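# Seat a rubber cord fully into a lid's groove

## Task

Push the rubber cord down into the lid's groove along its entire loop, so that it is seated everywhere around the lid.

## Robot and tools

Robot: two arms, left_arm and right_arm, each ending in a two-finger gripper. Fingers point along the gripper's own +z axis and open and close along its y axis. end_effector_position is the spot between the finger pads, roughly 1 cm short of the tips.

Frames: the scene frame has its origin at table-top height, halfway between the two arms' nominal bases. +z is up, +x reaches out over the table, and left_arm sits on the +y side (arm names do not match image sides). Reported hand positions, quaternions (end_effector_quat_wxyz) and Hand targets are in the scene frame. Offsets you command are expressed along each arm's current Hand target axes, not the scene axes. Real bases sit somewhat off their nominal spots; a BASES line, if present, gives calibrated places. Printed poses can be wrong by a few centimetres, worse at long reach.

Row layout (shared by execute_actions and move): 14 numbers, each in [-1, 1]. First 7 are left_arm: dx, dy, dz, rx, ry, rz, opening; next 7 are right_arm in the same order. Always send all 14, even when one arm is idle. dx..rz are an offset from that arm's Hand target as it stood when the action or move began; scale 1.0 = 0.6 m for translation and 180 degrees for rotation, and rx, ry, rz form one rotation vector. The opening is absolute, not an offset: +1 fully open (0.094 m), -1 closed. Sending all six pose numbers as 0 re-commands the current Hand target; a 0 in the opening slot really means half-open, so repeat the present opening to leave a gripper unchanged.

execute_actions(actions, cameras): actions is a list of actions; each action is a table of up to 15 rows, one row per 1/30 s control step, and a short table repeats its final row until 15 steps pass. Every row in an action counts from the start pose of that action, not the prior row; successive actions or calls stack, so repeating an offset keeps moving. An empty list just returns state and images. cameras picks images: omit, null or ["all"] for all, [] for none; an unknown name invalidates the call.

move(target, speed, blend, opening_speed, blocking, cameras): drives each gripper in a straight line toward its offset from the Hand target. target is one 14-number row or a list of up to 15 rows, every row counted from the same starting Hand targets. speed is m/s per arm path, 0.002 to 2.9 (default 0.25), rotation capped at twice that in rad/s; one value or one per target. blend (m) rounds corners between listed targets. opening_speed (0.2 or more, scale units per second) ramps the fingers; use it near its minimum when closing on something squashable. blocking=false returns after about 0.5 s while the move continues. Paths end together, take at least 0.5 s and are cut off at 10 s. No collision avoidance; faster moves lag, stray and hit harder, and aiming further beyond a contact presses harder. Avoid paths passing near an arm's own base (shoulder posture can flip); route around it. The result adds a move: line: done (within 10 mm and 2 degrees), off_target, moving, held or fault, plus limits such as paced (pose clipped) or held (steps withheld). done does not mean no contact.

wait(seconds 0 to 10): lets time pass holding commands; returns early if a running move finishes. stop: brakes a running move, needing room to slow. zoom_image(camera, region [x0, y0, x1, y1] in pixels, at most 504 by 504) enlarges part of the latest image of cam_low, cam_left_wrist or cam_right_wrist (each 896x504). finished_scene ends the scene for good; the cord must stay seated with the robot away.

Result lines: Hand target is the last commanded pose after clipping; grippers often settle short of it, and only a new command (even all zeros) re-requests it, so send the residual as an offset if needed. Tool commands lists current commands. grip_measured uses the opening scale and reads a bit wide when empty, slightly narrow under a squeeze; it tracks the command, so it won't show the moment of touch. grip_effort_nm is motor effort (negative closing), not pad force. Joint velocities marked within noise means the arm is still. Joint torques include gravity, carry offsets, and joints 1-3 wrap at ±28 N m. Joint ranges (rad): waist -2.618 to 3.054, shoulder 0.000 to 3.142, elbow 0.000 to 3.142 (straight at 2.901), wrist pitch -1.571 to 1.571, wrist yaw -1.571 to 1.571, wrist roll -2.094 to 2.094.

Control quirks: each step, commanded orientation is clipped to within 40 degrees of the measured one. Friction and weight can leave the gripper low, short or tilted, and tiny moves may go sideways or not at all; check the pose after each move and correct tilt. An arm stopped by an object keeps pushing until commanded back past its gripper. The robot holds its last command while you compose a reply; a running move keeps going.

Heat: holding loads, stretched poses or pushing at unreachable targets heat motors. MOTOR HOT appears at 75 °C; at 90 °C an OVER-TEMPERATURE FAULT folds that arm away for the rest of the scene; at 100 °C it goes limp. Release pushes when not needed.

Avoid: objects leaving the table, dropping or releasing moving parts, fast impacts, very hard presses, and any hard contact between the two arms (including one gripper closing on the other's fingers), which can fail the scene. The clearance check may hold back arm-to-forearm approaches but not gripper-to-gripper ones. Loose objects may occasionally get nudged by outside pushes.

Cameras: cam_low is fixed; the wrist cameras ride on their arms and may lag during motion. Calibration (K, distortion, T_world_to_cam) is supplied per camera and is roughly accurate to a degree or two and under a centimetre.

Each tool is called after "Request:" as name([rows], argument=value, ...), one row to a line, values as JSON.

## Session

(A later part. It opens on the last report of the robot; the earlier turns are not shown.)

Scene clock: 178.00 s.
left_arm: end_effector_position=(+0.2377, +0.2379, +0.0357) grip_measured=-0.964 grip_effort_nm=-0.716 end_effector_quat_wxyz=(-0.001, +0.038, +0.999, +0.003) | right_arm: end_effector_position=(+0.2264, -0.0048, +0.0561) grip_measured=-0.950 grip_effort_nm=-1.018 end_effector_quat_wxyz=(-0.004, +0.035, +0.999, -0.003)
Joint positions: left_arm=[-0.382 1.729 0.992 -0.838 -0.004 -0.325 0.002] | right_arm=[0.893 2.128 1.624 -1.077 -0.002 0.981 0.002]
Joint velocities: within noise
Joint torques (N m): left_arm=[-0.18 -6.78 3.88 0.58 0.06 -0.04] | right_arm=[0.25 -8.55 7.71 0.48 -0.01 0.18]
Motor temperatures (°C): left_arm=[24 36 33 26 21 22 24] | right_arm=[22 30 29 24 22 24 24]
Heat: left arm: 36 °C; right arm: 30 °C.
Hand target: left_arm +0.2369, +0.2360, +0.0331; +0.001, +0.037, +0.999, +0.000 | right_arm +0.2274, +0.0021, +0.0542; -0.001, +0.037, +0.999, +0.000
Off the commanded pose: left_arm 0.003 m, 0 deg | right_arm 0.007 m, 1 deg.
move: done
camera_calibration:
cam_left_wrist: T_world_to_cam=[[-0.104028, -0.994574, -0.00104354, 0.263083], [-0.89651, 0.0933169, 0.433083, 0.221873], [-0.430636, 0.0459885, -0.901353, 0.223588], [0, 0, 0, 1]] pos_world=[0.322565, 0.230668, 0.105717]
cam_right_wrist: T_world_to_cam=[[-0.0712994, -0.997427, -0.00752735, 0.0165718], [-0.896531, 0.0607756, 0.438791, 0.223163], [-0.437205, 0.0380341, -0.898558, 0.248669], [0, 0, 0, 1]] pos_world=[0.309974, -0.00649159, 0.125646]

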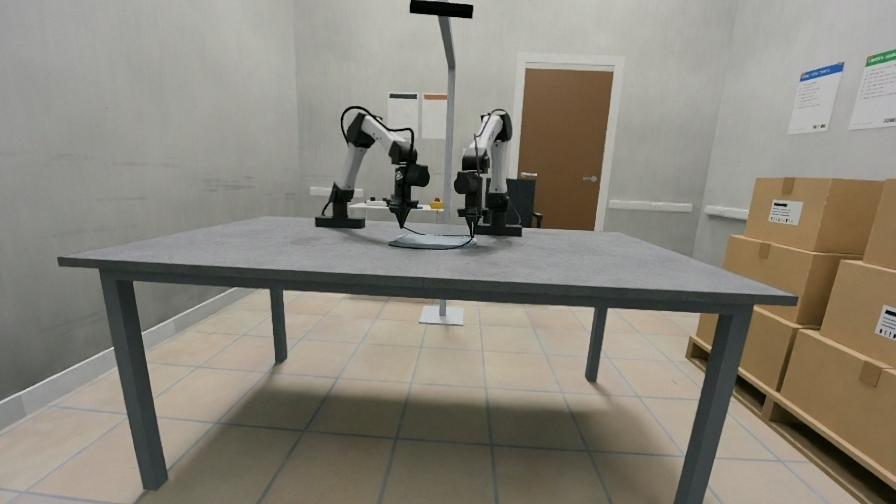

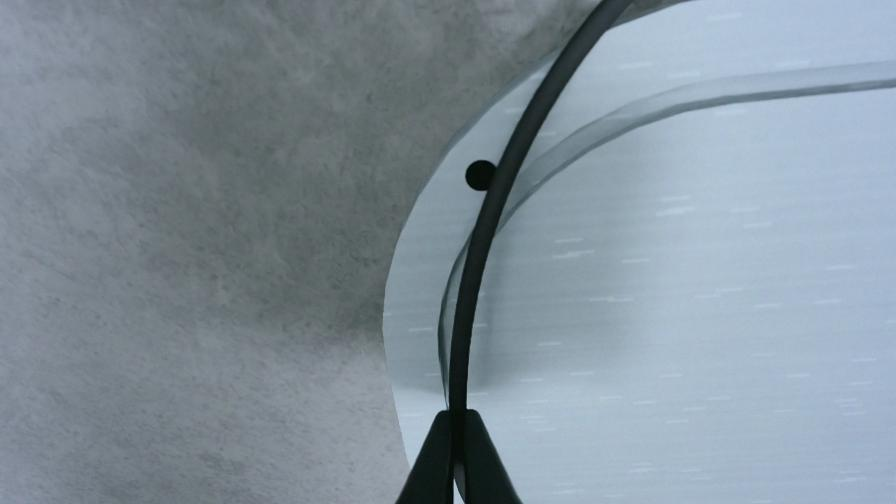

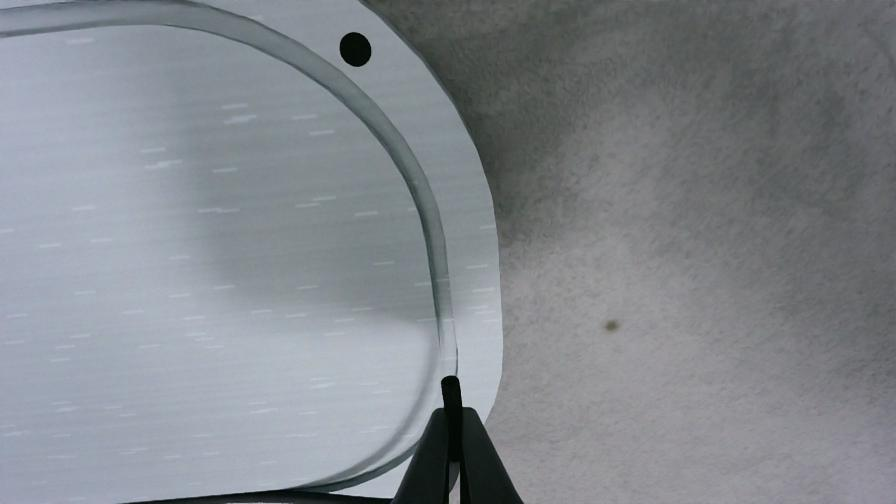

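Request:
zoom_image(camera="cam_left_wrist", region=[370, 300, 550, 504])

Scaled by 2.471 from the camera's 896x504 image, which has a finer 1280x720 frame.

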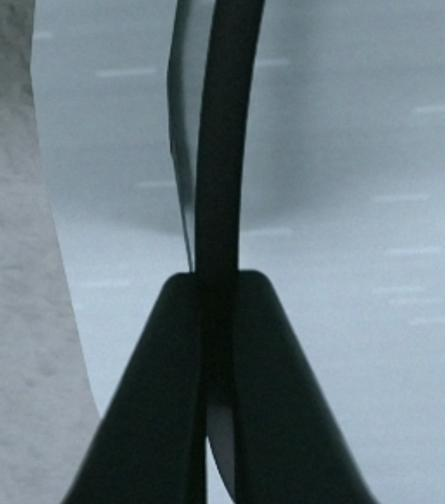

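Request:
move([
  [0,0,0,0,0,0,-0.75,0,0,0,0,0,0,-0.95],
  [0,0,-0.05,0,0,0,-0.6,0,0,0,0,0,0,-0.95],
], speed=0.08, cameras=["cam_left_wrist"])

Request:
zoom_image(camera="cam_left_wrist", region=[350, 250, 600, 504])

Scene clock: 187.97 s.
left_arm: end_effector_position=(+0.2289, +0.2417, +0.0498) grip_measured=-0.602 grip_effort_nm=0.081 end_effector_quat_wxyz=(-0.020, +0.038, +0.999, +0.010) | right_arm: end_effector_position=(+0.2264, -0.0048, +0.0561) grip_measured=-0.950 grip_effort_nm=-1.018 end_effector_quat_wxyz=(-0.004, +0.035, +0.999, -0.003)
Joint positions: left_arm=[-0.382 1.704 1.024 -0.935 -0.004 -0.325 0.019] | right_arm=[0.893 2.128 1.624 -1.077 -0.002 0.982 0.002]
Joint velocities: within noise
Joint torques (N m): left_arm=[-0.54 -9.2 7.12 0.25 0.09 -0.08] | right_arm=[0.32 -8.64 7.68 0.48 0 0.17]
Motor temperatures (°C): left_arm=[24 35 32 26 21 22 24] | right_arm=[22 30 29 24 22 24 24]
Heat: left arm: 35 °C; right arm: 30 °C.
Hand target: left_arm +0.2368, +0.2360, +0.0630; +0.001, +0.037, +0.999, +0.000 | right_arm +0.2274, +0.0021, +0.0542; -0.001, +0.037, +0.999, +0.000
Off the commanded pose: left_arm 0.017 m, 3 deg | right_arm 0.007 m, 1 deg.
move: off_target (left_arm); target 2's new opening was sent with left_arm's hand 0.016 m and 3 deg from that target
camera_calibration:
cam_left_wrist: T_world_to_cam=[[-0.104271, -0.994472, -0.0123955, 0.266444], [-0.880387, 0.0864971, 0.466302, 0.203785], [-0.462652, 0.0595347, -0.884539, 0.235571], [0, 0, 0, 1]] pos_world=[0.316179, 0.23332, 0.11665]
Images, in order (width x height): cam_left_wrist 896x504.

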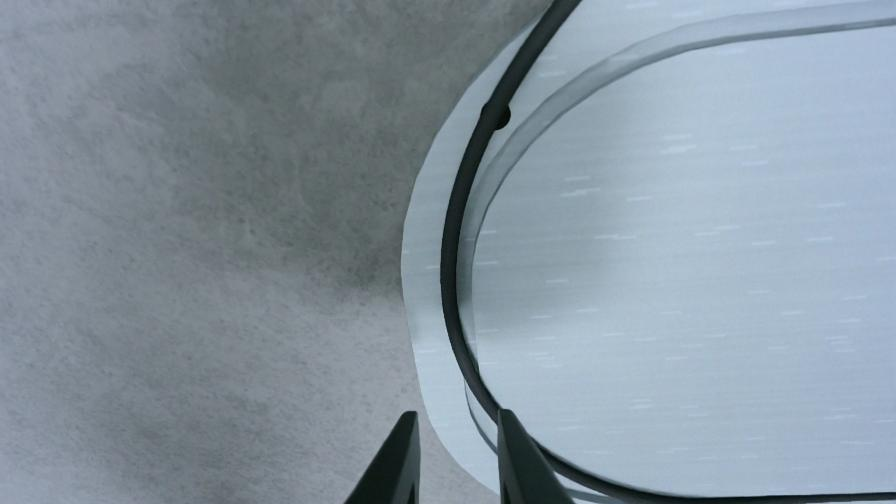

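Scaled by 1.984 from the camera's 896x504 image, which has a finer 1280x720 frame.

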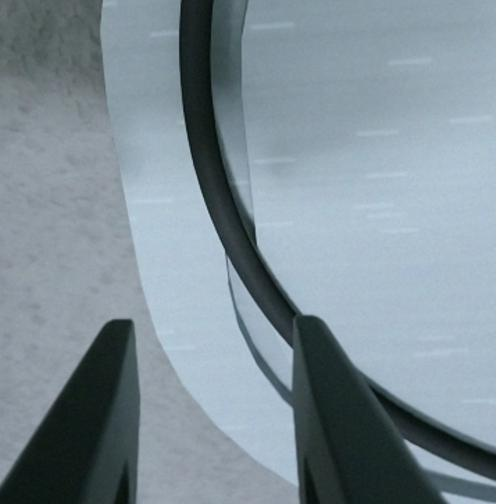

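Request:
move(target=[-0.0132,0.0035,0.036,0,0,0,-0.6,0,0,0,0,0,0,-0.95], speed=0.08, cameras=["cam_left_wrist"])

Scene clock: 214.37 s.
left_arm: end_effector_position=(+0.2406, +0.2383, +0.0438) grip_measured=-0.602 grip_effort_nm=0.085 end_effector_quat_wxyz=(-0.003, +0.036, +0.999, +0.003) | right_arm: end_effector_position=(+0.2264, -0.0048, +0.0561) grip_measured=-0.950 grip_effort_nm=-1.018 end_effector_quat_wxyz=(-0.004, +0.035, +0.999, -0.003)
Joint positions: left_arm=[-0.377 1.726 1.024 -0.877 -0.004 -0.325 0.019] | right_arm=[0.893 2.128 1.624 -1.077 -0.002 0.982 0.002]
Joint velocities: within noise
Joint torques (N m): left_arm=[0.55 -5.78 5.5 0.58 0.09 0.14] | right_arm=[0.35 -8.58 7.66 0.5 0 0.17]
Motor temperatures (°C): left_arm=[24 32 33 26 21 22 24] | right_arm=[22 31 29 24 22 24 25]
Heat: left arm: 33 °C; right arm: 31 °C.
Hand target: left_arm +0.2449, +0.2375, +0.0415; +0.001, +0.037, +0.999, +0.000 | right_arm +0.2274, +0.0021, +0.0542; -0.001, +0.037, +0.999, +0.000
Off the commanded pose: left_arm 0.005 m, 1 deg | right_arm 0.007 m, 1 deg.
move: done
camera_calibration:
cam_left_wrist: T_world_to_cam=[[-0.0991409, -0.995072, -0.00190485, 0.262638], [-0.895705, 0.0884065, 0.435772, 0.221751], [-0.433456, 0.044909, -0.900055, 0.233035], [0, 0, 0, 1]] pos_world=[0.325672, 0.231274, 0.113612]
Images, in order (width x height): cam_left_wrist 896x504.

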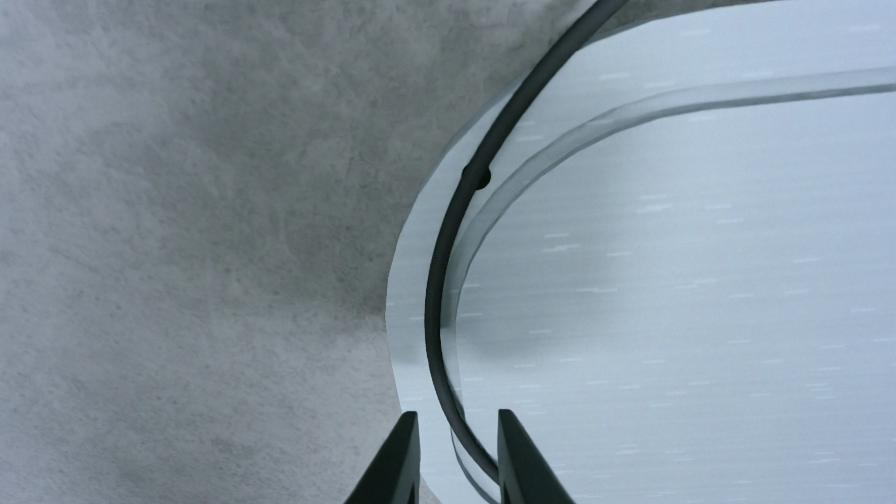

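Request:
move(target=[0,0,0.012,0,0,0,-0.6,0,0,0,0,0,0,-0.95], speed=0.05, cameras=["cam_left_wrist"])

Request:
zoom_image(camera="cam_left_wrist", region=[350, 300, 570, 504])

Scene clock: 220.83 s.
left_arm: end_effector_position=(+0.2460, +0.2360, +0.0406) grip_measured=-0.602 grip_effort_nm=0.085 end_effector_quat_wxyz=(+0.005, +0.036, +0.999, +0.000) | right_arm: end_effector_position=(+0.2264, -0.0048, +0.0561) grip_measured=-0.950 grip_effort_nm=-1.023 end_effector_quat_wxyz=(-0.004, +0.035, +0.999, -0.003)
Joint positions: left_arm=[-0.377 1.738 1.024 -0.848 -0.004 -0.325 0.019] | right_arm=[0.893 2.128 1.624 -1.077 -0.002 0.982 0.002]
Joint velocities: within noise
Joint torques (N m): left_arm=[0.53 -5.61 3.96 0.64 0.07 0.12] | right_arm=[0.39 -8.64 7.65 0.48 -0.01 0.16]
Motor temperatures (°C): left_arm=[24 32 33 26 21 22 24] | right_arm=[22 31 29 24 22 24 25]
Heat: left arm: 33 °C; right arm: 31 °C.
Hand target: left_arm +0.2449, +0.2375, +0.0343; +0.001, +0.037, +0.999, +0.000 | right_arm +0.2274, +0.0021, +0.0542; -0.001, +0.037, +0.999, +0.000
Off the commanded pose: left_arm 0.007 m, 1 deg | right_arm 0.007 m, 1 deg.
move: done
camera_calibration:
cam_left_wrist: T_world_to_cam=[[-0.0991598, -0.995067, 0.00296553, 0.260756], [-0.902353, 0.0911761, 0.421244, 0.229803], [-0.419437, 0.0390945, -0.906942, 0.230793], [0, 0, 0, 1]] pos_world=[0.330022, 0.229495, 0.111739]
Images, in order (width x height): cam_left_wrist 896x504.

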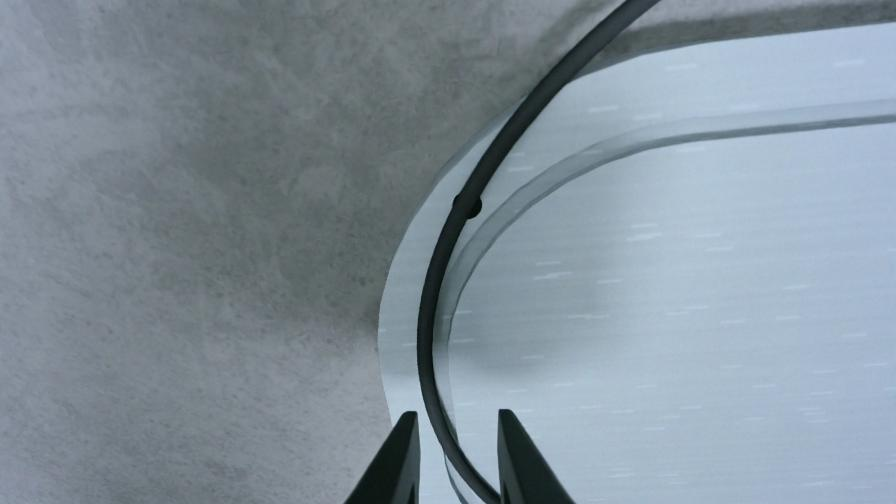

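Scaled by 2.291 from the camera's 896x504 image, which has a finer 1280x720 frame.

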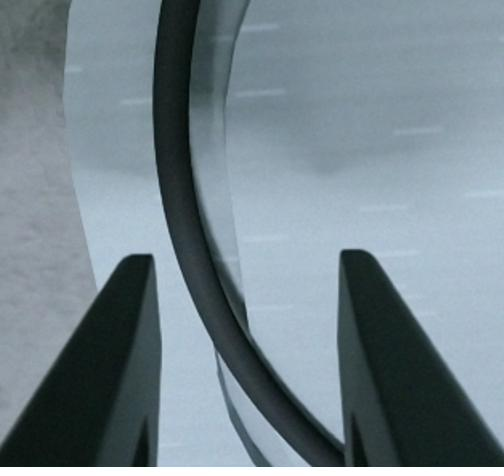

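Request:
move(target=[0.0105,0.005,0.01,0,0,0,-0.6,0,0,0,0,0,0,-0.95], speed=0.05, cameras=["cam_left_wrist"])

Request:
zoom_image(camera="cam_left_wrist", region=[350, 300, 570, 504])

Scene clock: 228.23 s.
left_arm: end_effector_position=(+0.2385, +0.2402, +0.0309) grip_measured=-0.602 grip_effort_nm=0.076 end_effector_quat_wxyz=(-0.001, +0.035, +0.999, +0.003) | right_arm: end_effector_position=(+0.2264, -0.0048, +0.0561) grip_measured=-0.950 grip_effort_nm=-1.023 end_effector_quat_wxyz=(-0.004, +0.035, +0.999, -0.003)
Joint positions: left_arm=[-0.374 1.738 0.981 -0.818 -0.004 -0.322 0.019] | right_arm=[0.893 2.128 1.624 -1.077 -0.002 0.983 0.002]
Joint velocities: within noise
Joint torques (N m): left_arm=[0.53 -6.64 3.93 0.62 0.01 0.11] | right_arm=[0.29 -8.64 7.62 0.47 0 0.15]
Motor temperatures (°C): left_arm=[24 31 32 26 21 22 24] | right_arm=[22 31 29 24 22 24 25]
Heat: left arm: 32 °C; right arm: 31 °C.
Hand target: left_arm +0.2389, +0.2410, +0.0283; +0.001, +0.037, +0.999, +0.000 | right_arm +0.2274, +0.0021, +0.0542; -0.001, +0.037, +0.999, +0.000
Off the commanded pose: left_arm 0.003 m, 0 deg | right_arm 0.007 m, 1 deg.
move: done
camera_calibration:
cam_left_wrist: T_world_to_cam=[[-0.0987853, -0.995108, -0.00102347, 0.264284], [-0.896957, 0.0885962, 0.43315, 0.225654], [-0.430941, 0.0437069, -0.901321, 0.220109], [0, 0, 0, 1]] pos_world=[0.323363, 0.233378, 0.100917]
Images, in order (width x height): cam_left_wrist 896x504.

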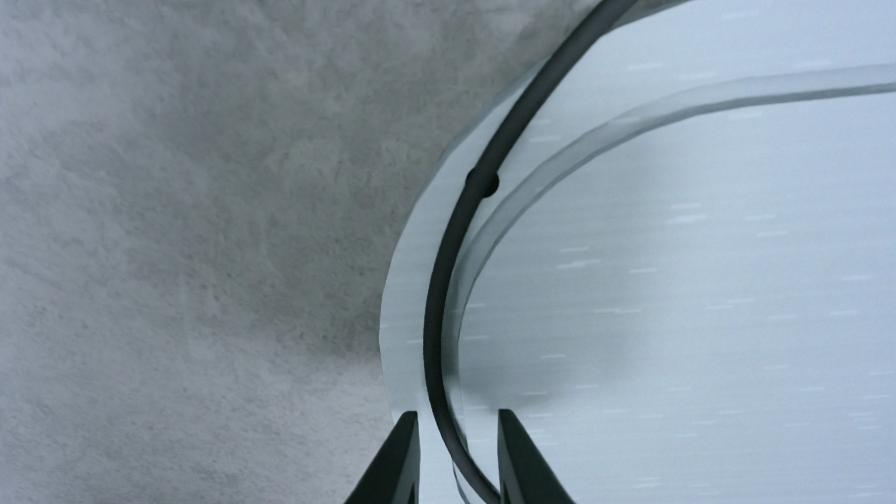

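Scaled by 2.291 from the camera's 896x504 image, which has a finer 1280x720 frame.

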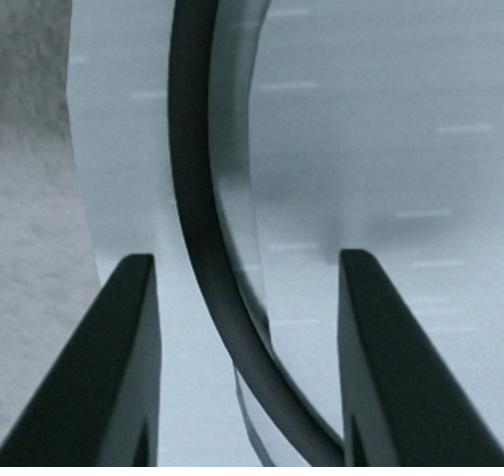

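Request:
move([
  [0,0.002,0,0,0,0,-0.96,0,0,0,0,0,0,-0.95],
  [0,0.002,0.008,0,0,0,-0.96,0,0,0,0,0,0,-0.95],
], speed=0.05, opening_speed=1.0, cameras=["cam_left_wrist"])

Request:
zoom_image(camera="cam_left_wrist", region=[350, 300, 570, 504])

Scene clock: 235.73 s.
left_arm: end_effector_position=(+0.2395, +0.2409, +0.0284) grip_measured=-0.958 grip_effort_nm=-0.120 end_effector_quat_wxyz=(+0.003, +0.034, +0.999, +0.001) | right_arm: end_effector_position=(+0.2264, -0.0048, +0.0561) grip_measured=-0.950 grip_effort_nm=-1.023 end_effector_quat_wxyz=(-0.004, +0.035, +0.999, -0.003)
Joint positions: left_arm=[-0.37 1.738 0.969 -0.798 -0.004 -0.32 0.002] | right_arm=[0.893 2.128 1.624 -1.077 -0.002 0.983 0.002]
Joint velocities: within noise
Joint torques (N m): left_arm=[0.58 -6.08 3.99 0.69 0.06 0.14] | right_arm=[0.36 -8.57 7.66 0.47 0 0.17]
Motor temperatures (°C): left_arm=[24 30 32 26 21 22 23] | right_arm=[22 31 29 24 22 24 25]
Heat: left arm: 32 °C; right arm: 31 °C.
Hand target: left_arm +0.2390, +0.2422, +0.0235; +0.001, +0.037, +0.999, +0.000 | right_arm +0.2274, +0.0021, +0.0542; -0.001, +0.037, +0.999, +0.000
Off the commanded pose: left_arm 0.005 m, 0 deg | right_arm 0.007 m, 1 deg.
move: done
camera_calibration:
cam_left_wrist: T_world_to_cam=[[-0.0968307, -0.9953, 0.00155552, 0.264604], [-0.900618, 0.0882844, 0.42555, 0.228855], [-0.423687, 0.0398054, -0.904933, 0.217621], [0, 0, 0, 1]] pos_world=[0.323936, 0.234493, 0.0991313]
Images, in order (width x height): cam_left_wrist 896x504.

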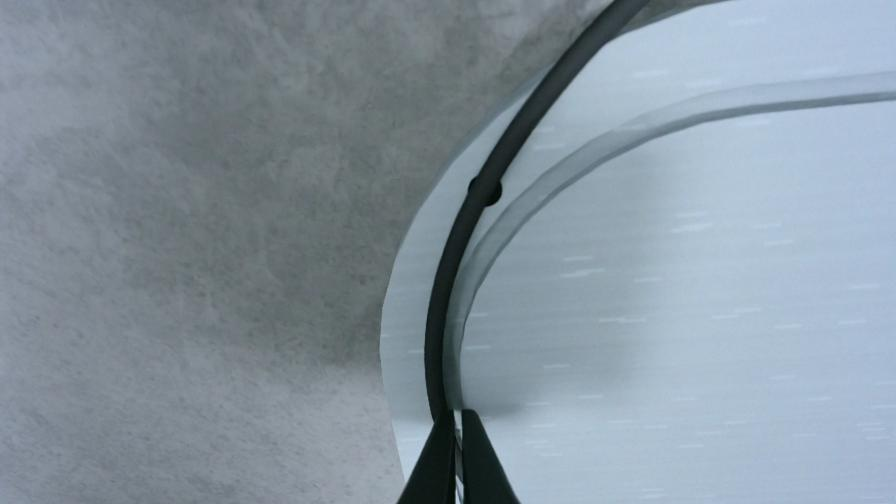

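Scaled by 2.291 from the camera's 896x504 image, which has a finer 1280x720 frame.

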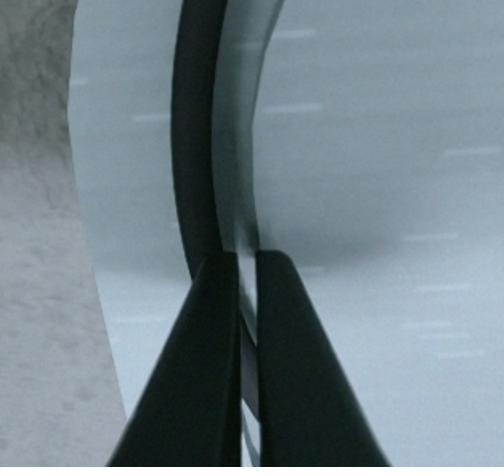

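Request:
move([
  [0,0,-0.008,0,0,0,-0.6,0,0,0,0,0,0,-0.95],
  [0,0.002,0.008,0,0,0,-0.6,0,0,0,0,0,0,-0.95],
], speed=0.05, opening_speed=1.0, cameras=["cam_left_wrist"])

Request:
zoom_image(camera="cam_left_wrist", region=[350, 300, 570, 504])

Scene clock: 243.10 s.
left_arm: end_effector_position=(+0.2396, +0.2420, +0.0241) grip_measured=-0.602 grip_effort_nm=0.085 end_effector_quat_wxyz=(+0.003, +0.034, +0.999, +0.001) | right_arm: end_effector_position=(+0.2264, -0.0048, +0.0561) grip_measured=-0.950 grip_effort_nm=-1.018 end_effector_quat_wxyz=(-0.004, +0.035, +0.999, -0.003)
Joint positions: left_arm=[-0.366 1.744 0.957 -0.778 -0.004 -0.317 0.019] | right_arm=[0.893 2.128 1.624 -1.077 -0.002 0.983 0.002]
Joint velocities: within noise
Joint torques (N m): left_arm=[0.61 -5.65 4.16 0.61 0.03 0.14] | right_arm=[0.36 -8.65 7.61 0.49 -0.02 0.16]
Motor temperatures (°C): left_arm=[24 30 32 26 21 22 23] | right_arm=[22 32 30 24 22 24 25]
Heat: left arm: 32 °C; right arm: 32 °C.
Hand target: left_arm +0.2390, +0.2433, +0.0186; +0.001, +0.037, +0.999, +0.000 | right_arm +0.2274, +0.0021, +0.0542; -0.001, +0.037, +0.999, +0.000
Off the commanded pose: left_arm 0.006 m, 0 deg | right_arm 0.007 m, 1 deg.
move: done
camera_calibration:
cam_left_wrist: T_world_to_cam=[[-0.0968011, -0.995302, 0.00195148, 0.265759], [-0.901225, 0.0884832, 0.424221, 0.230808], [-0.422401, 0.0393063, -0.905557, 0.213533], [0, 0, 0, 1]] pos_world=[0.323932, 0.235695, 0.0949339]
Images, in order (width x height): cam_left_wrist 896x504.

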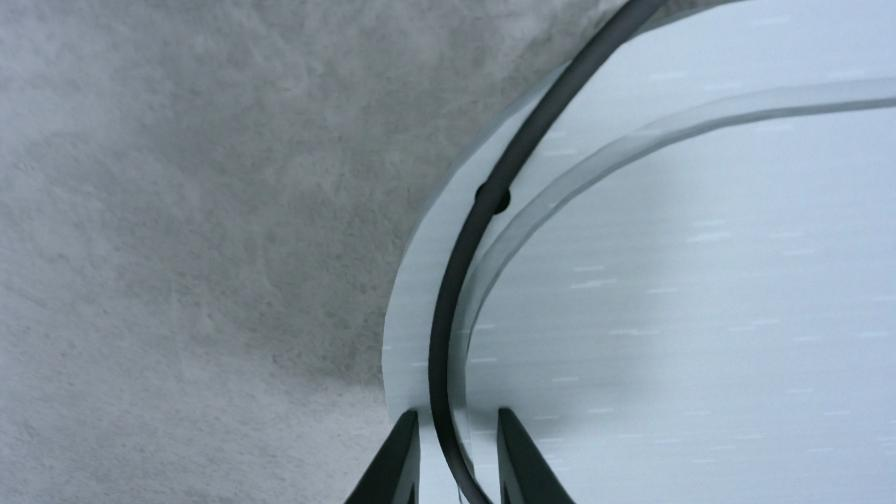

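Scaled by 2.291 from the camera's 896x504 image, which has a finer 1280x720 frame.

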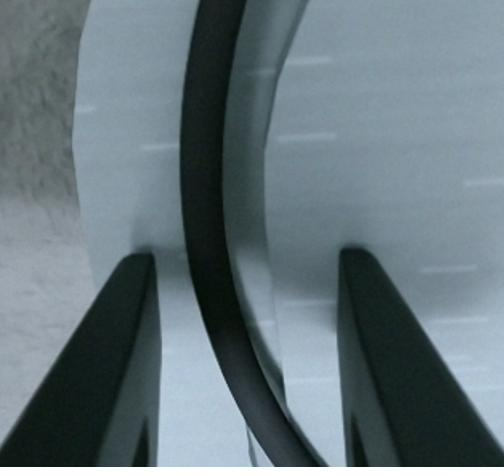

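Request:
move([
  [0,0,0,0,0,0,-0.96,0,0,0,0,0,0,-0.95],
  [0,0,0.007,0,0,0,-0.96,0,0,0,0,0,0,-0.95],
], speed=0.05, opening_speed=1.0, cameras=["cam_left_wrist"])

Request:
zoom_image(camera="cam_left_wrist", region=[350, 300, 570, 504])

Scene clock: 248.87 s.
left_arm: end_effector_position=(+0.2409, +0.2415, +0.0233) grip_measured=-0.958 grip_effort_nm=-0.598 end_effector_quat_wxyz=(+0.006, +0.035, +0.999, +0.000) | right_arm: end_effector_position=(+0.2264, -0.0048, +0.0561) grip_measured=-0.950 grip_effort_nm=-1.018 end_effector_quat_wxyz=(-0.004, +0.035, +0.999, -0.003)
Joint positions: left_arm=[-0.366 1.747 0.956 -0.77 -0.004 -0.316 0.002] | right_arm=[0.893 2.128 1.624 -1.077 -0.002 0.983 0.002]
Joint velocities: left_arm=[-0.007 0.007 -0.002 -0.051 -0.007 -0.037 0.014] | right_arm=[within noise]
Joint torques (N m): left_arm=[0.54 -4.93 3.3 0.78 0.05 0.17] | right_arm=[0.32 -8.68 7.72 0.48 -0.02 0.17]
Motor temperatures (°C): left_arm=[24 30 32 26 21 22 23] | right_arm=[22 32 30 24 22 24 25]
Heat: left arm: 32 °C; right arm: 32 °C.
Hand target: left_arm +0.2391, +0.2433, +0.0145; +0.001, +0.037, +0.999, +0.000 | right_arm +0.2274, +0.0021, +0.0542; -0.001, +0.037, +0.999, +0.000
Off the commanded pose: left_arm 0.009 m, 1 deg | right_arm 0.007 m, 1 deg.
move: done
camera_calibration:
cam_left_wrist: T_world_to_cam=[[-0.0976505, -0.995215, 0.00325185, 0.265485], [-0.90295, 0.0899706, 0.420221, 0.232405], [-0.418503, 0.0380986, -0.907416, 0.212765], [0, 0, 0, 1]] pos_world=[0.324818, 0.235199, 0.0945414]
Images, in order (width x height): cam_left_wrist 896x504.

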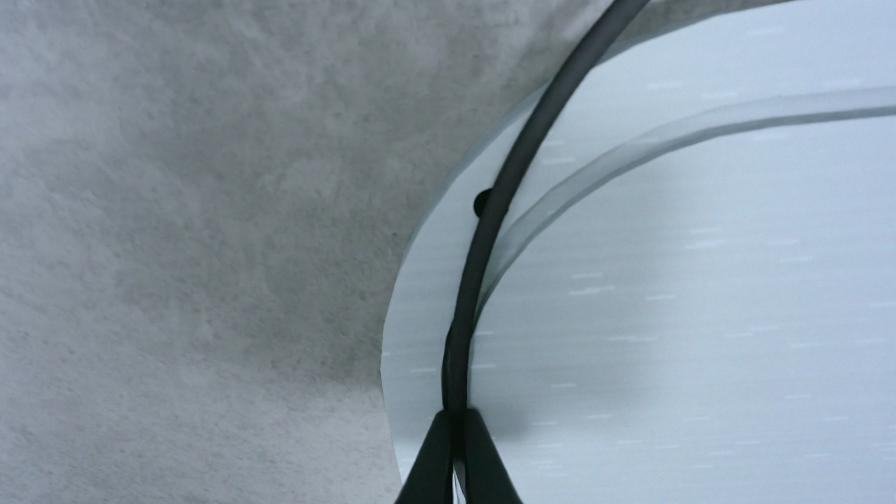

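Scaled by 2.291 from the camera's 896x504 image, which has a finer 1280x720 frame.

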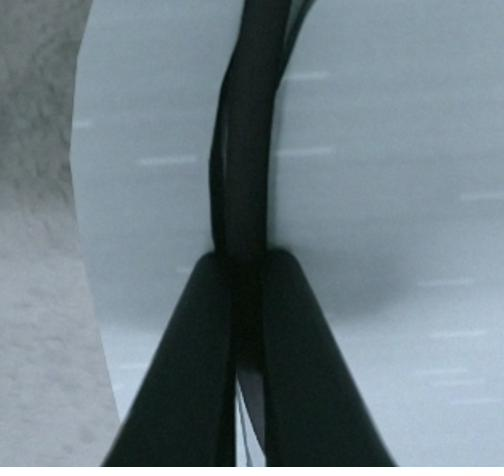

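Request:
move([
  [0,0.004,0.003,0,0,0,-0.96,0,0,0,0,0,0,-0.95],
  [0,0.004,0.003,0,0,0,-0.75,0,0,0,0,0,0,-0.95],
], speed=0.05, opening_speed=0.3, cameras=["cam_left_wrist"])

Request:
zoom_image(camera="cam_left_wrist", region=[350, 300, 570, 504])

Scene clock: 262.13 s.
left_arm: end_effector_position=(+0.2403, +0.2433, +0.0230) grip_measured=-0.752 grip_effort_nm=0.090 end_effector_quat_wxyz=(+0.003, +0.034, +0.999, -0.003) | right_arm: end_effector_position=(+0.2264, -0.0048, +0.0561) grip_measured=-0.950 grip_effort_nm=-1.018 end_effector_quat_wxyz=(-0.004, +0.035, +0.999, -0.003)
Joint positions: left_arm=[-0.357 1.747 0.955 -0.773 0.003 -0.307 0.012] | right_arm=[0.893 2.128 1.624 -1.077 -0.002 0.983 0.002]
Joint velocities: within noise
Joint torques (N m): left_arm=[0.35 -4.89 2.97 0.85 -0.03 0.13] | right_arm=[0.35 -8.62 7.69 0.5 0 0.16]
Motor temperatures (°C): left_arm=[24 30 31 26 21 22 24] | right_arm=[22 32 30 24 22 24 25]
Heat: left arm: 31 °C; right arm: 32 °C.
Hand target: left_arm +0.2392, +0.2458, +0.0127; +0.001, +0.037, +0.999, +0.000 | right_arm +0.2274, +0.0021, +0.0542; -0.001, +0.037, +0.999, +0.000
Off the commanded pose: left_arm 0.011 m, 0 deg | right_arm 0.007 m, 1 deg.
move: off_target (left_arm); target 2's new opening was sent with left_arm's hand 0.011 m and 1 deg from that target
camera_calibration:
cam_left_wrist: T_world_to_cam=[[-0.096914, -0.995252, 0.00904017, 0.266914], [-0.900364, 0.0915382, 0.4254, 0.230778], [-0.424208, 0.0330878, -0.90496, 0.21472], [0, 0, 0, 1]] pos_world=[0.324738, 0.237417, 0.0937272]
Images, in order (width x height): cam_left_wrist 896x504.

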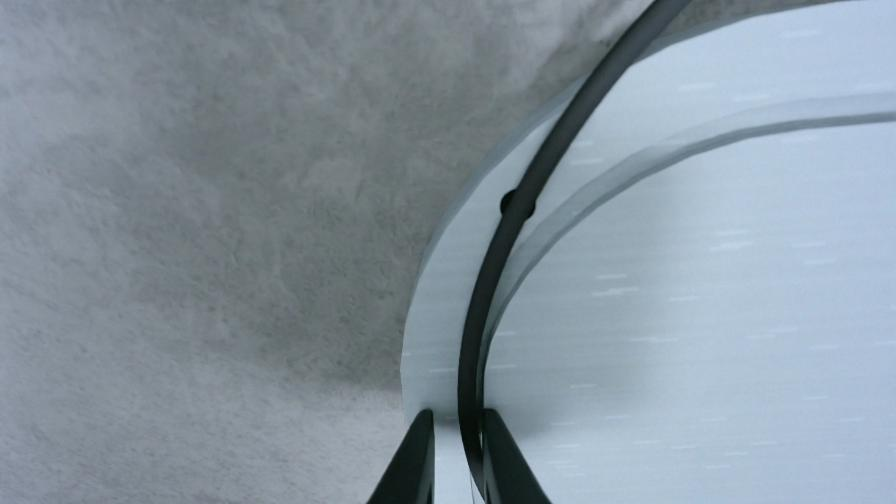

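Scaled by 2.291 from the camera's 896x504 image, which has a finer 1280x720 frame.

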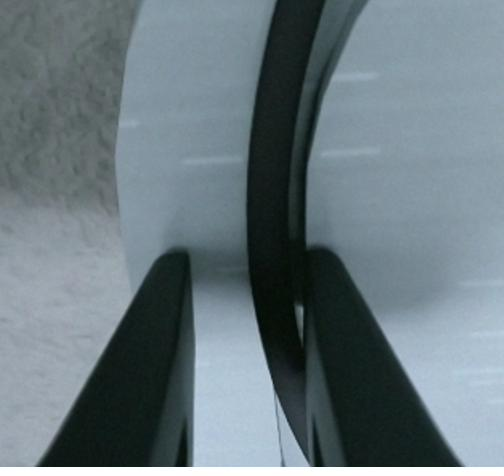

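Request:
wait(seconds=0)

Request:
zoom_image(camera="cam_low", region=[380, 200, 500, 260])

Request:
zoom_image(camera="cam_right_wrist", region=[0, 252, 504, 504])

Scene clock: 268.77 s.
left_arm: end_effector_position=(+0.2403, +0.2433, +0.0230) grip_measured=-0.752 grip_effort_nm=0.090 end_effector_quat_wxyz=(+0.003, +0.035, +0.999, -0.003) | right_arm: end_effector_position=(+0.2264, -0.0048, +0.0561) grip_measured=-0.950 grip_effort_nm=-1.018 end_effector_quat_wxyz=(-0.004, +0.035, +0.999, -0.003)
Joint positions: left_arm=[-0.357 1.747 0.955 -0.773 0.003 -0.307 0.012] | right_arm=[0.893 2.128 1.624 -1.077 -0.002 0.983 0.002]
Joint velocities: within noise
Joint torques (N m): left_arm=[0.27 -4.88 2.86 0.84 0 0.17] | right_arm=[0.36 -8.64 7.61 0.47 0.01 0.18]
Motor temperatures (°C): left_arm=[24 29 31 26 21 22 24] | right_arm=[22 32 30 24 22 24 25]
Heat: left arm: 31 °C; right arm: 32 °C.
Hand target: left_arm +0.2392, +0.2458, +0.0127; +0.001, +0.037, +0.999, +0.000 | right_arm +0.2274, +0.0021, +0.0542; -0.001, +0.037, +0.999, +0.000
Tool commands: left_gripper/opening=-0.75 right_gripper/opening=-0.95
Off the commanded pose: left_arm 0.011 m, 0 deg | right_arm 0.007 m, 1 deg.
camera_calibration:
cam_left_wrist: T_world_to_cam=[[-0.0972245, -0.995221, 0.00907897, 0.267004], [-0.900329, 0.0918353, 0.42541, 0.230696], [-0.42421, 0.0331862, -0.904955, 0.214697], [0, 0, 0, 1]] pos_world=[0.324738, 0.237417, 0.0937272]
cam_right_wrist: T_world_to_cam=[[-0.0724205, -0.997346, -0.0075338, 0.0168198], [-0.896489, 0.0617829, 0.438737, 0.223172], [-0.437107, 0.0385275, -0.898584, 0.24865], [0, 0, 0, 1]] pos_world=[0.309976, -0.00659292, 0.125646]

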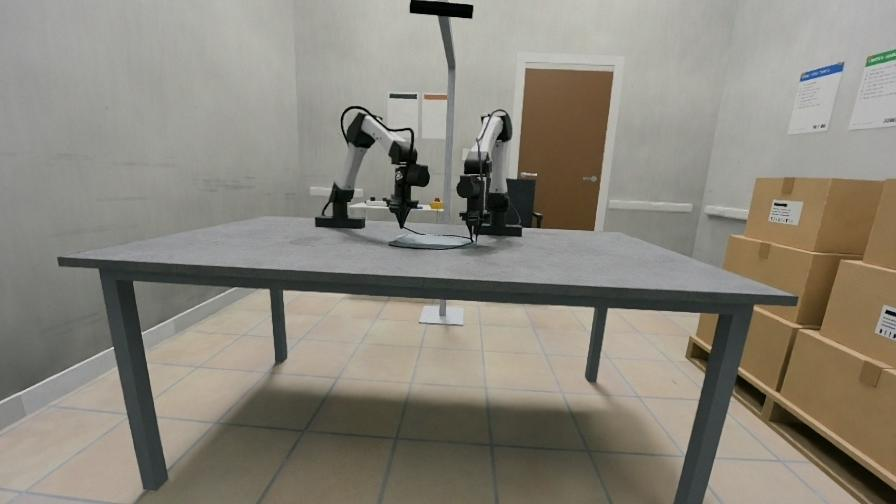

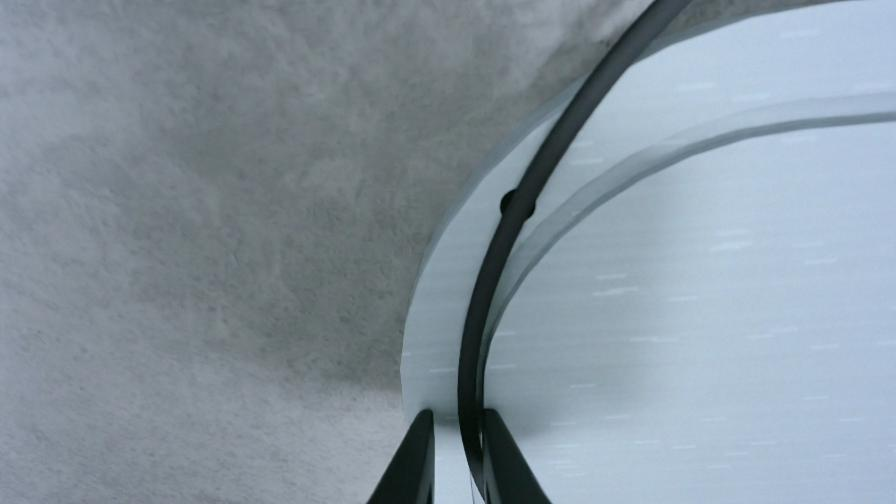

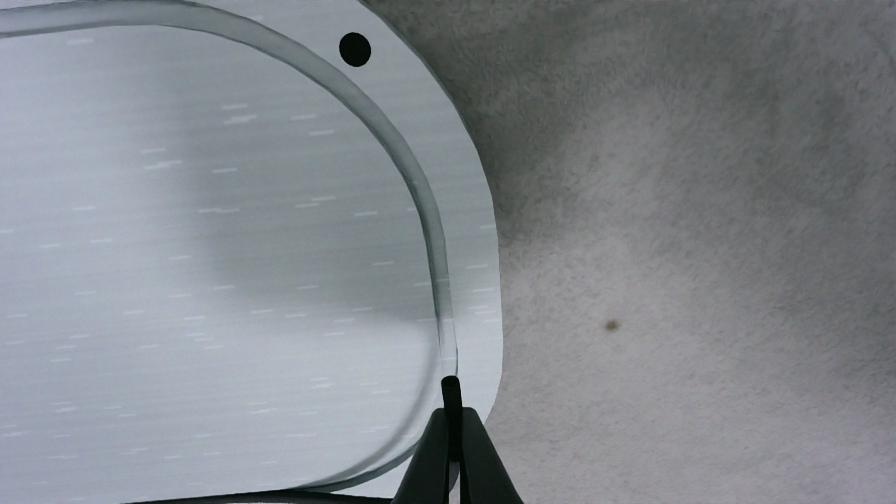

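Scaled by 4.200 from the camera's 896x504 image, which has a finer 1280x720 frame.

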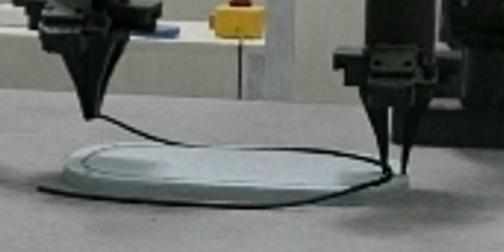

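Scaled by 1.000.

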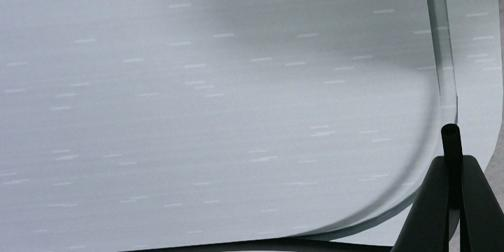

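Request:
move(target=[0,0,0,0,0,0,-0.75,0,0.005,0.043,0,0,0,-0.95], speed=0.08, cameras=["cam_right_wrist","cam_left_wrist"])

Scene clock: 273.77 s.
left_arm: end_effector_position=(+0.2403, +0.2433, +0.0230) grip_measured=-0.752 grip_effort_nm=0.095 end_effector_quat_wxyz=(+0.003, +0.035, +0.999, -0.003) | right_arm: end_effector_position=(+0.2296, +0.0027, +0.0339) grip_measured=-0.950 grip_effort_nm=-1.018 end_effector_quat_wxyz=(+0.000, +0.034, +0.999, +0.001)
Joint positions: left_arm=[-0.357 1.747 0.955 -0.773 0.003 -0.307 0.012] | right_arm=[0.898 2.172 1.604 -1.001 -0.002 0.985 0.002]
Joint velocities: within noise
Joint torques (N m): left_arm=[0.35 -4.75 2.91 0.83 0.02 0.13] | right_arm=[0.28 -9.28 5.79 0.57 0 0.17]
Motor temperatures (°C): left_arm=[24 29 31 26 21 22 24] | right_arm=[22 32 30 24 22 24 25]
Heat: left arm: 31 °C; right arm: 32 °C.
Hand target: left_arm +0.2392, +0.2458, +0.0127; +0.001, +0.037, +0.999, +0.000 | right_arm +0.2275, +0.0051, +0.0284; -0.001, +0.037, +0.999, +0.000
Off the commanded pose: left_arm 0.011 m, 0 deg | right_arm 0.006 m, 0 deg.
move: off_target (left_arm)
camera_calibration:
cam_left_wrist: T_world_to_cam=[[-0.0972245, -0.995221, 0.00907897, 0.267004], [-0.900329, 0.0918353, 0.42541, 0.230696], [-0.42421, 0.0331862, -0.904955, 0.214697], [0, 0, 0, 1]] pos_world=[0.324738, 0.237417, 0.0937272]
cam_right_wrist: T_world_to_cam=[[-0.0700892, -0.997395, -0.0170211, 0.0240732], [-0.899633, 0.0558287, 0.433064, 0.236311], [-0.430986, 0.0456658, -0.901202, 0.228477], [0, 0, 0, 1]] pos_world=[0.312751, 0.0003839, 0.103976]
Images, in order (width x height): cam_left_wrist 896x504, cam_right_wrist 896x504.

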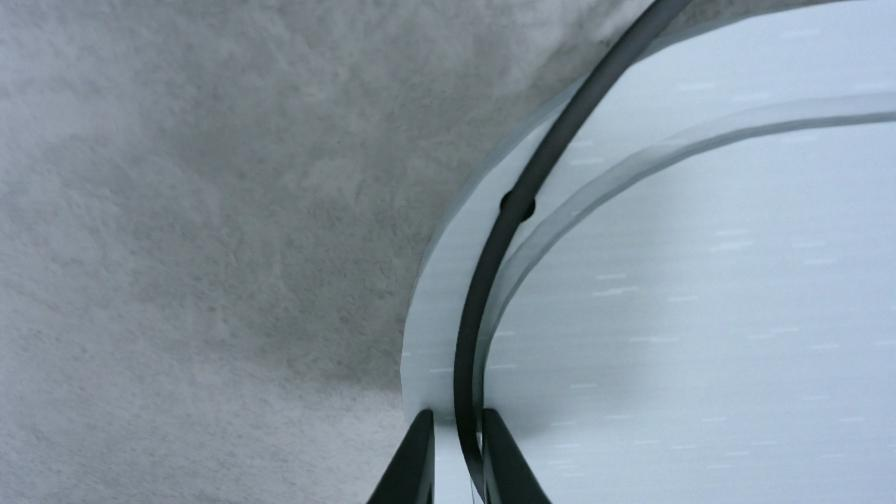

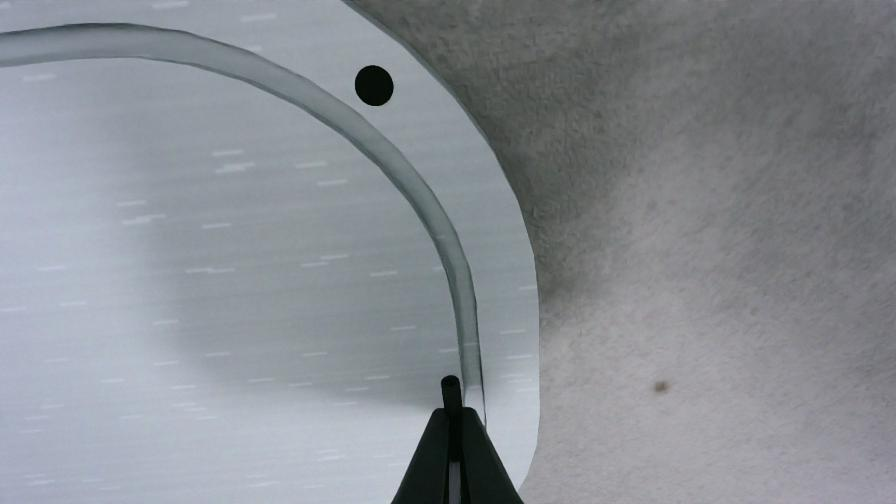

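Request:
move(target=[0,0,0,0,0,0,-0.75,0,-0.011,0.009,0,0,0,-0.95], speed=0.05, cameras=["cam_right_wrist","cam_left_wrist"])

Request:
zoom_image(camera="cam_right_wrist", region=[350, 300, 570, 504])

Scene clock: 280.00 s.
left_arm: end_effector_position=(+0.2403, +0.2433, +0.0230) grip_measured=-0.752 grip_effort_nm=0.090 end_effector_quat_wxyz=(+0.003, +0.035, +0.999, -0.003) | right_arm: end_effector_position=(+0.2260, -0.0020, +0.0259) grip_measured=-0.950 grip_effort_nm=-1.023 end_effector_quat_wxyz=(-0.004, +0.034, +0.999, -0.004)
Joint positions: left_arm=[-0.357 1.747 0.955 -0.773 0.003 -0.307 0.012] | right_arm=[0.898 2.172 1.57 -0.979 -0.002 0.986 0.002]
Joint velocities: within noise
Joint torques (N m): left_arm=[0.43 -4.92 3.15 0.83 0 0.14] | right_arm=[-0.42 -10.25 4.96 0.65 -0.02 0.1]
Motor temperatures (°C): left_arm=[24 29 31 26 21 22 24] | right_arm=[22 32 30 24 22 24 25]
Heat: left arm: 31 °C; right arm: 32 °C.
Hand target: left_arm +0.2392, +0.2458, +0.0127; +0.001, +0.037, +0.999, +0.000 | right_arm +0.2271, -0.0014, +0.0231; -0.001, +0.037, +0.999, +0.000
Off the commanded pose: left_arm 0.011 m, 0 deg | right_arm 0.003 m, 1 deg.
move: off_target (left_arm)
camera_calibration:
cam_left_wrist: T_world_to_cam=[[-0.0972245, -0.995221, 0.00907897, 0.267004], [-0.900329, 0.0918353, 0.42541, 0.230696], [-0.42421, 0.0331862, -0.904955, 0.214697], [0, 0, 0, 1]] pos_world=[0.324738, 0.237417, 0.0937272]
cam_right_wrist: T_world_to_cam=[[-0.0709039, -0.997459, -0.00691446, 0.0189363], [-0.896361, 0.0606731, 0.439154, 0.235932], [-0.437619, 0.0373356, -0.898385, 0.221313], [0, 0, 0, 1]] pos_world=[0.309674, -0.00368946, 0.0953444]
Images, in order (width x height): cam_left_wrist 896x504, cam_right_wrist 896x504.

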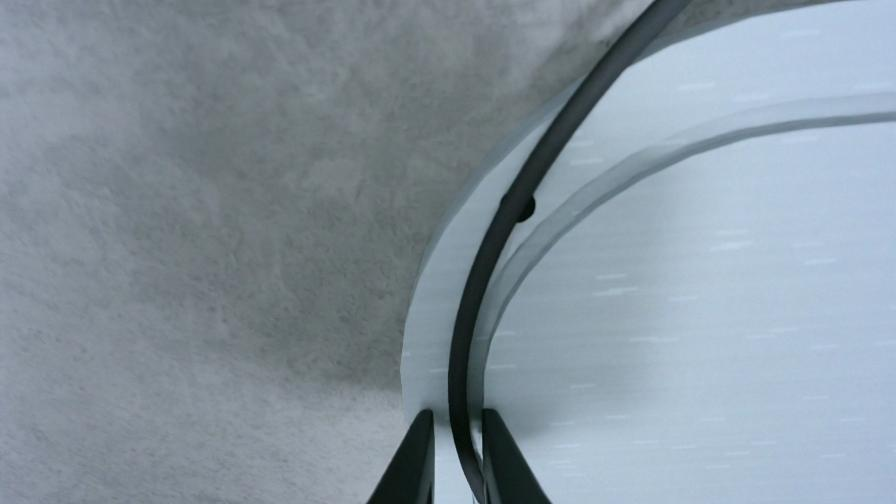

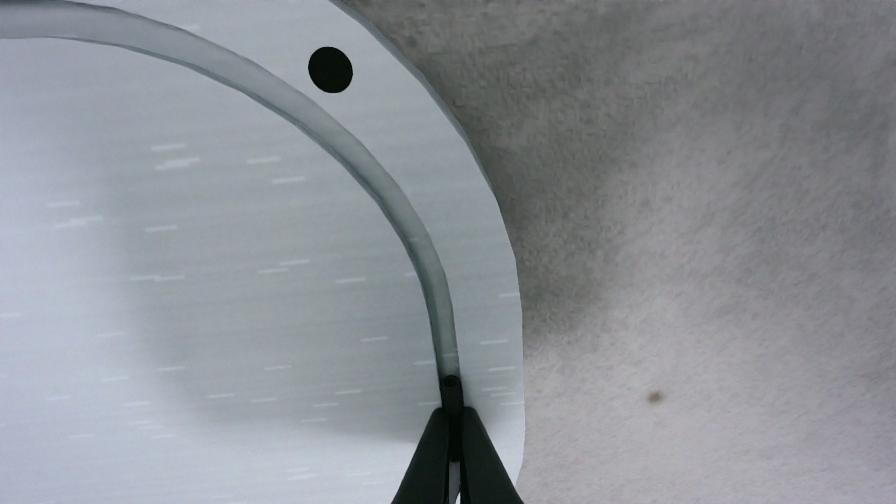

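Scaled by 2.291 from the camera's 896x504 image, which has a finer 1280x720 frame.

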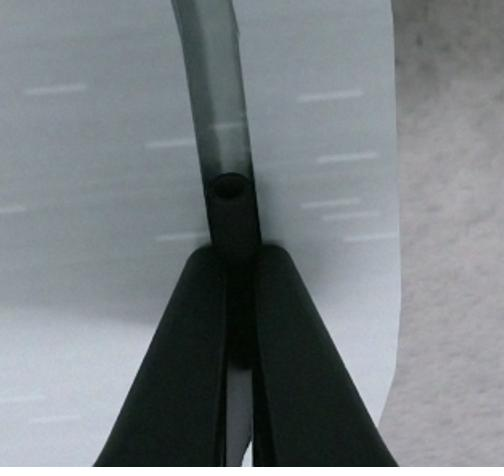

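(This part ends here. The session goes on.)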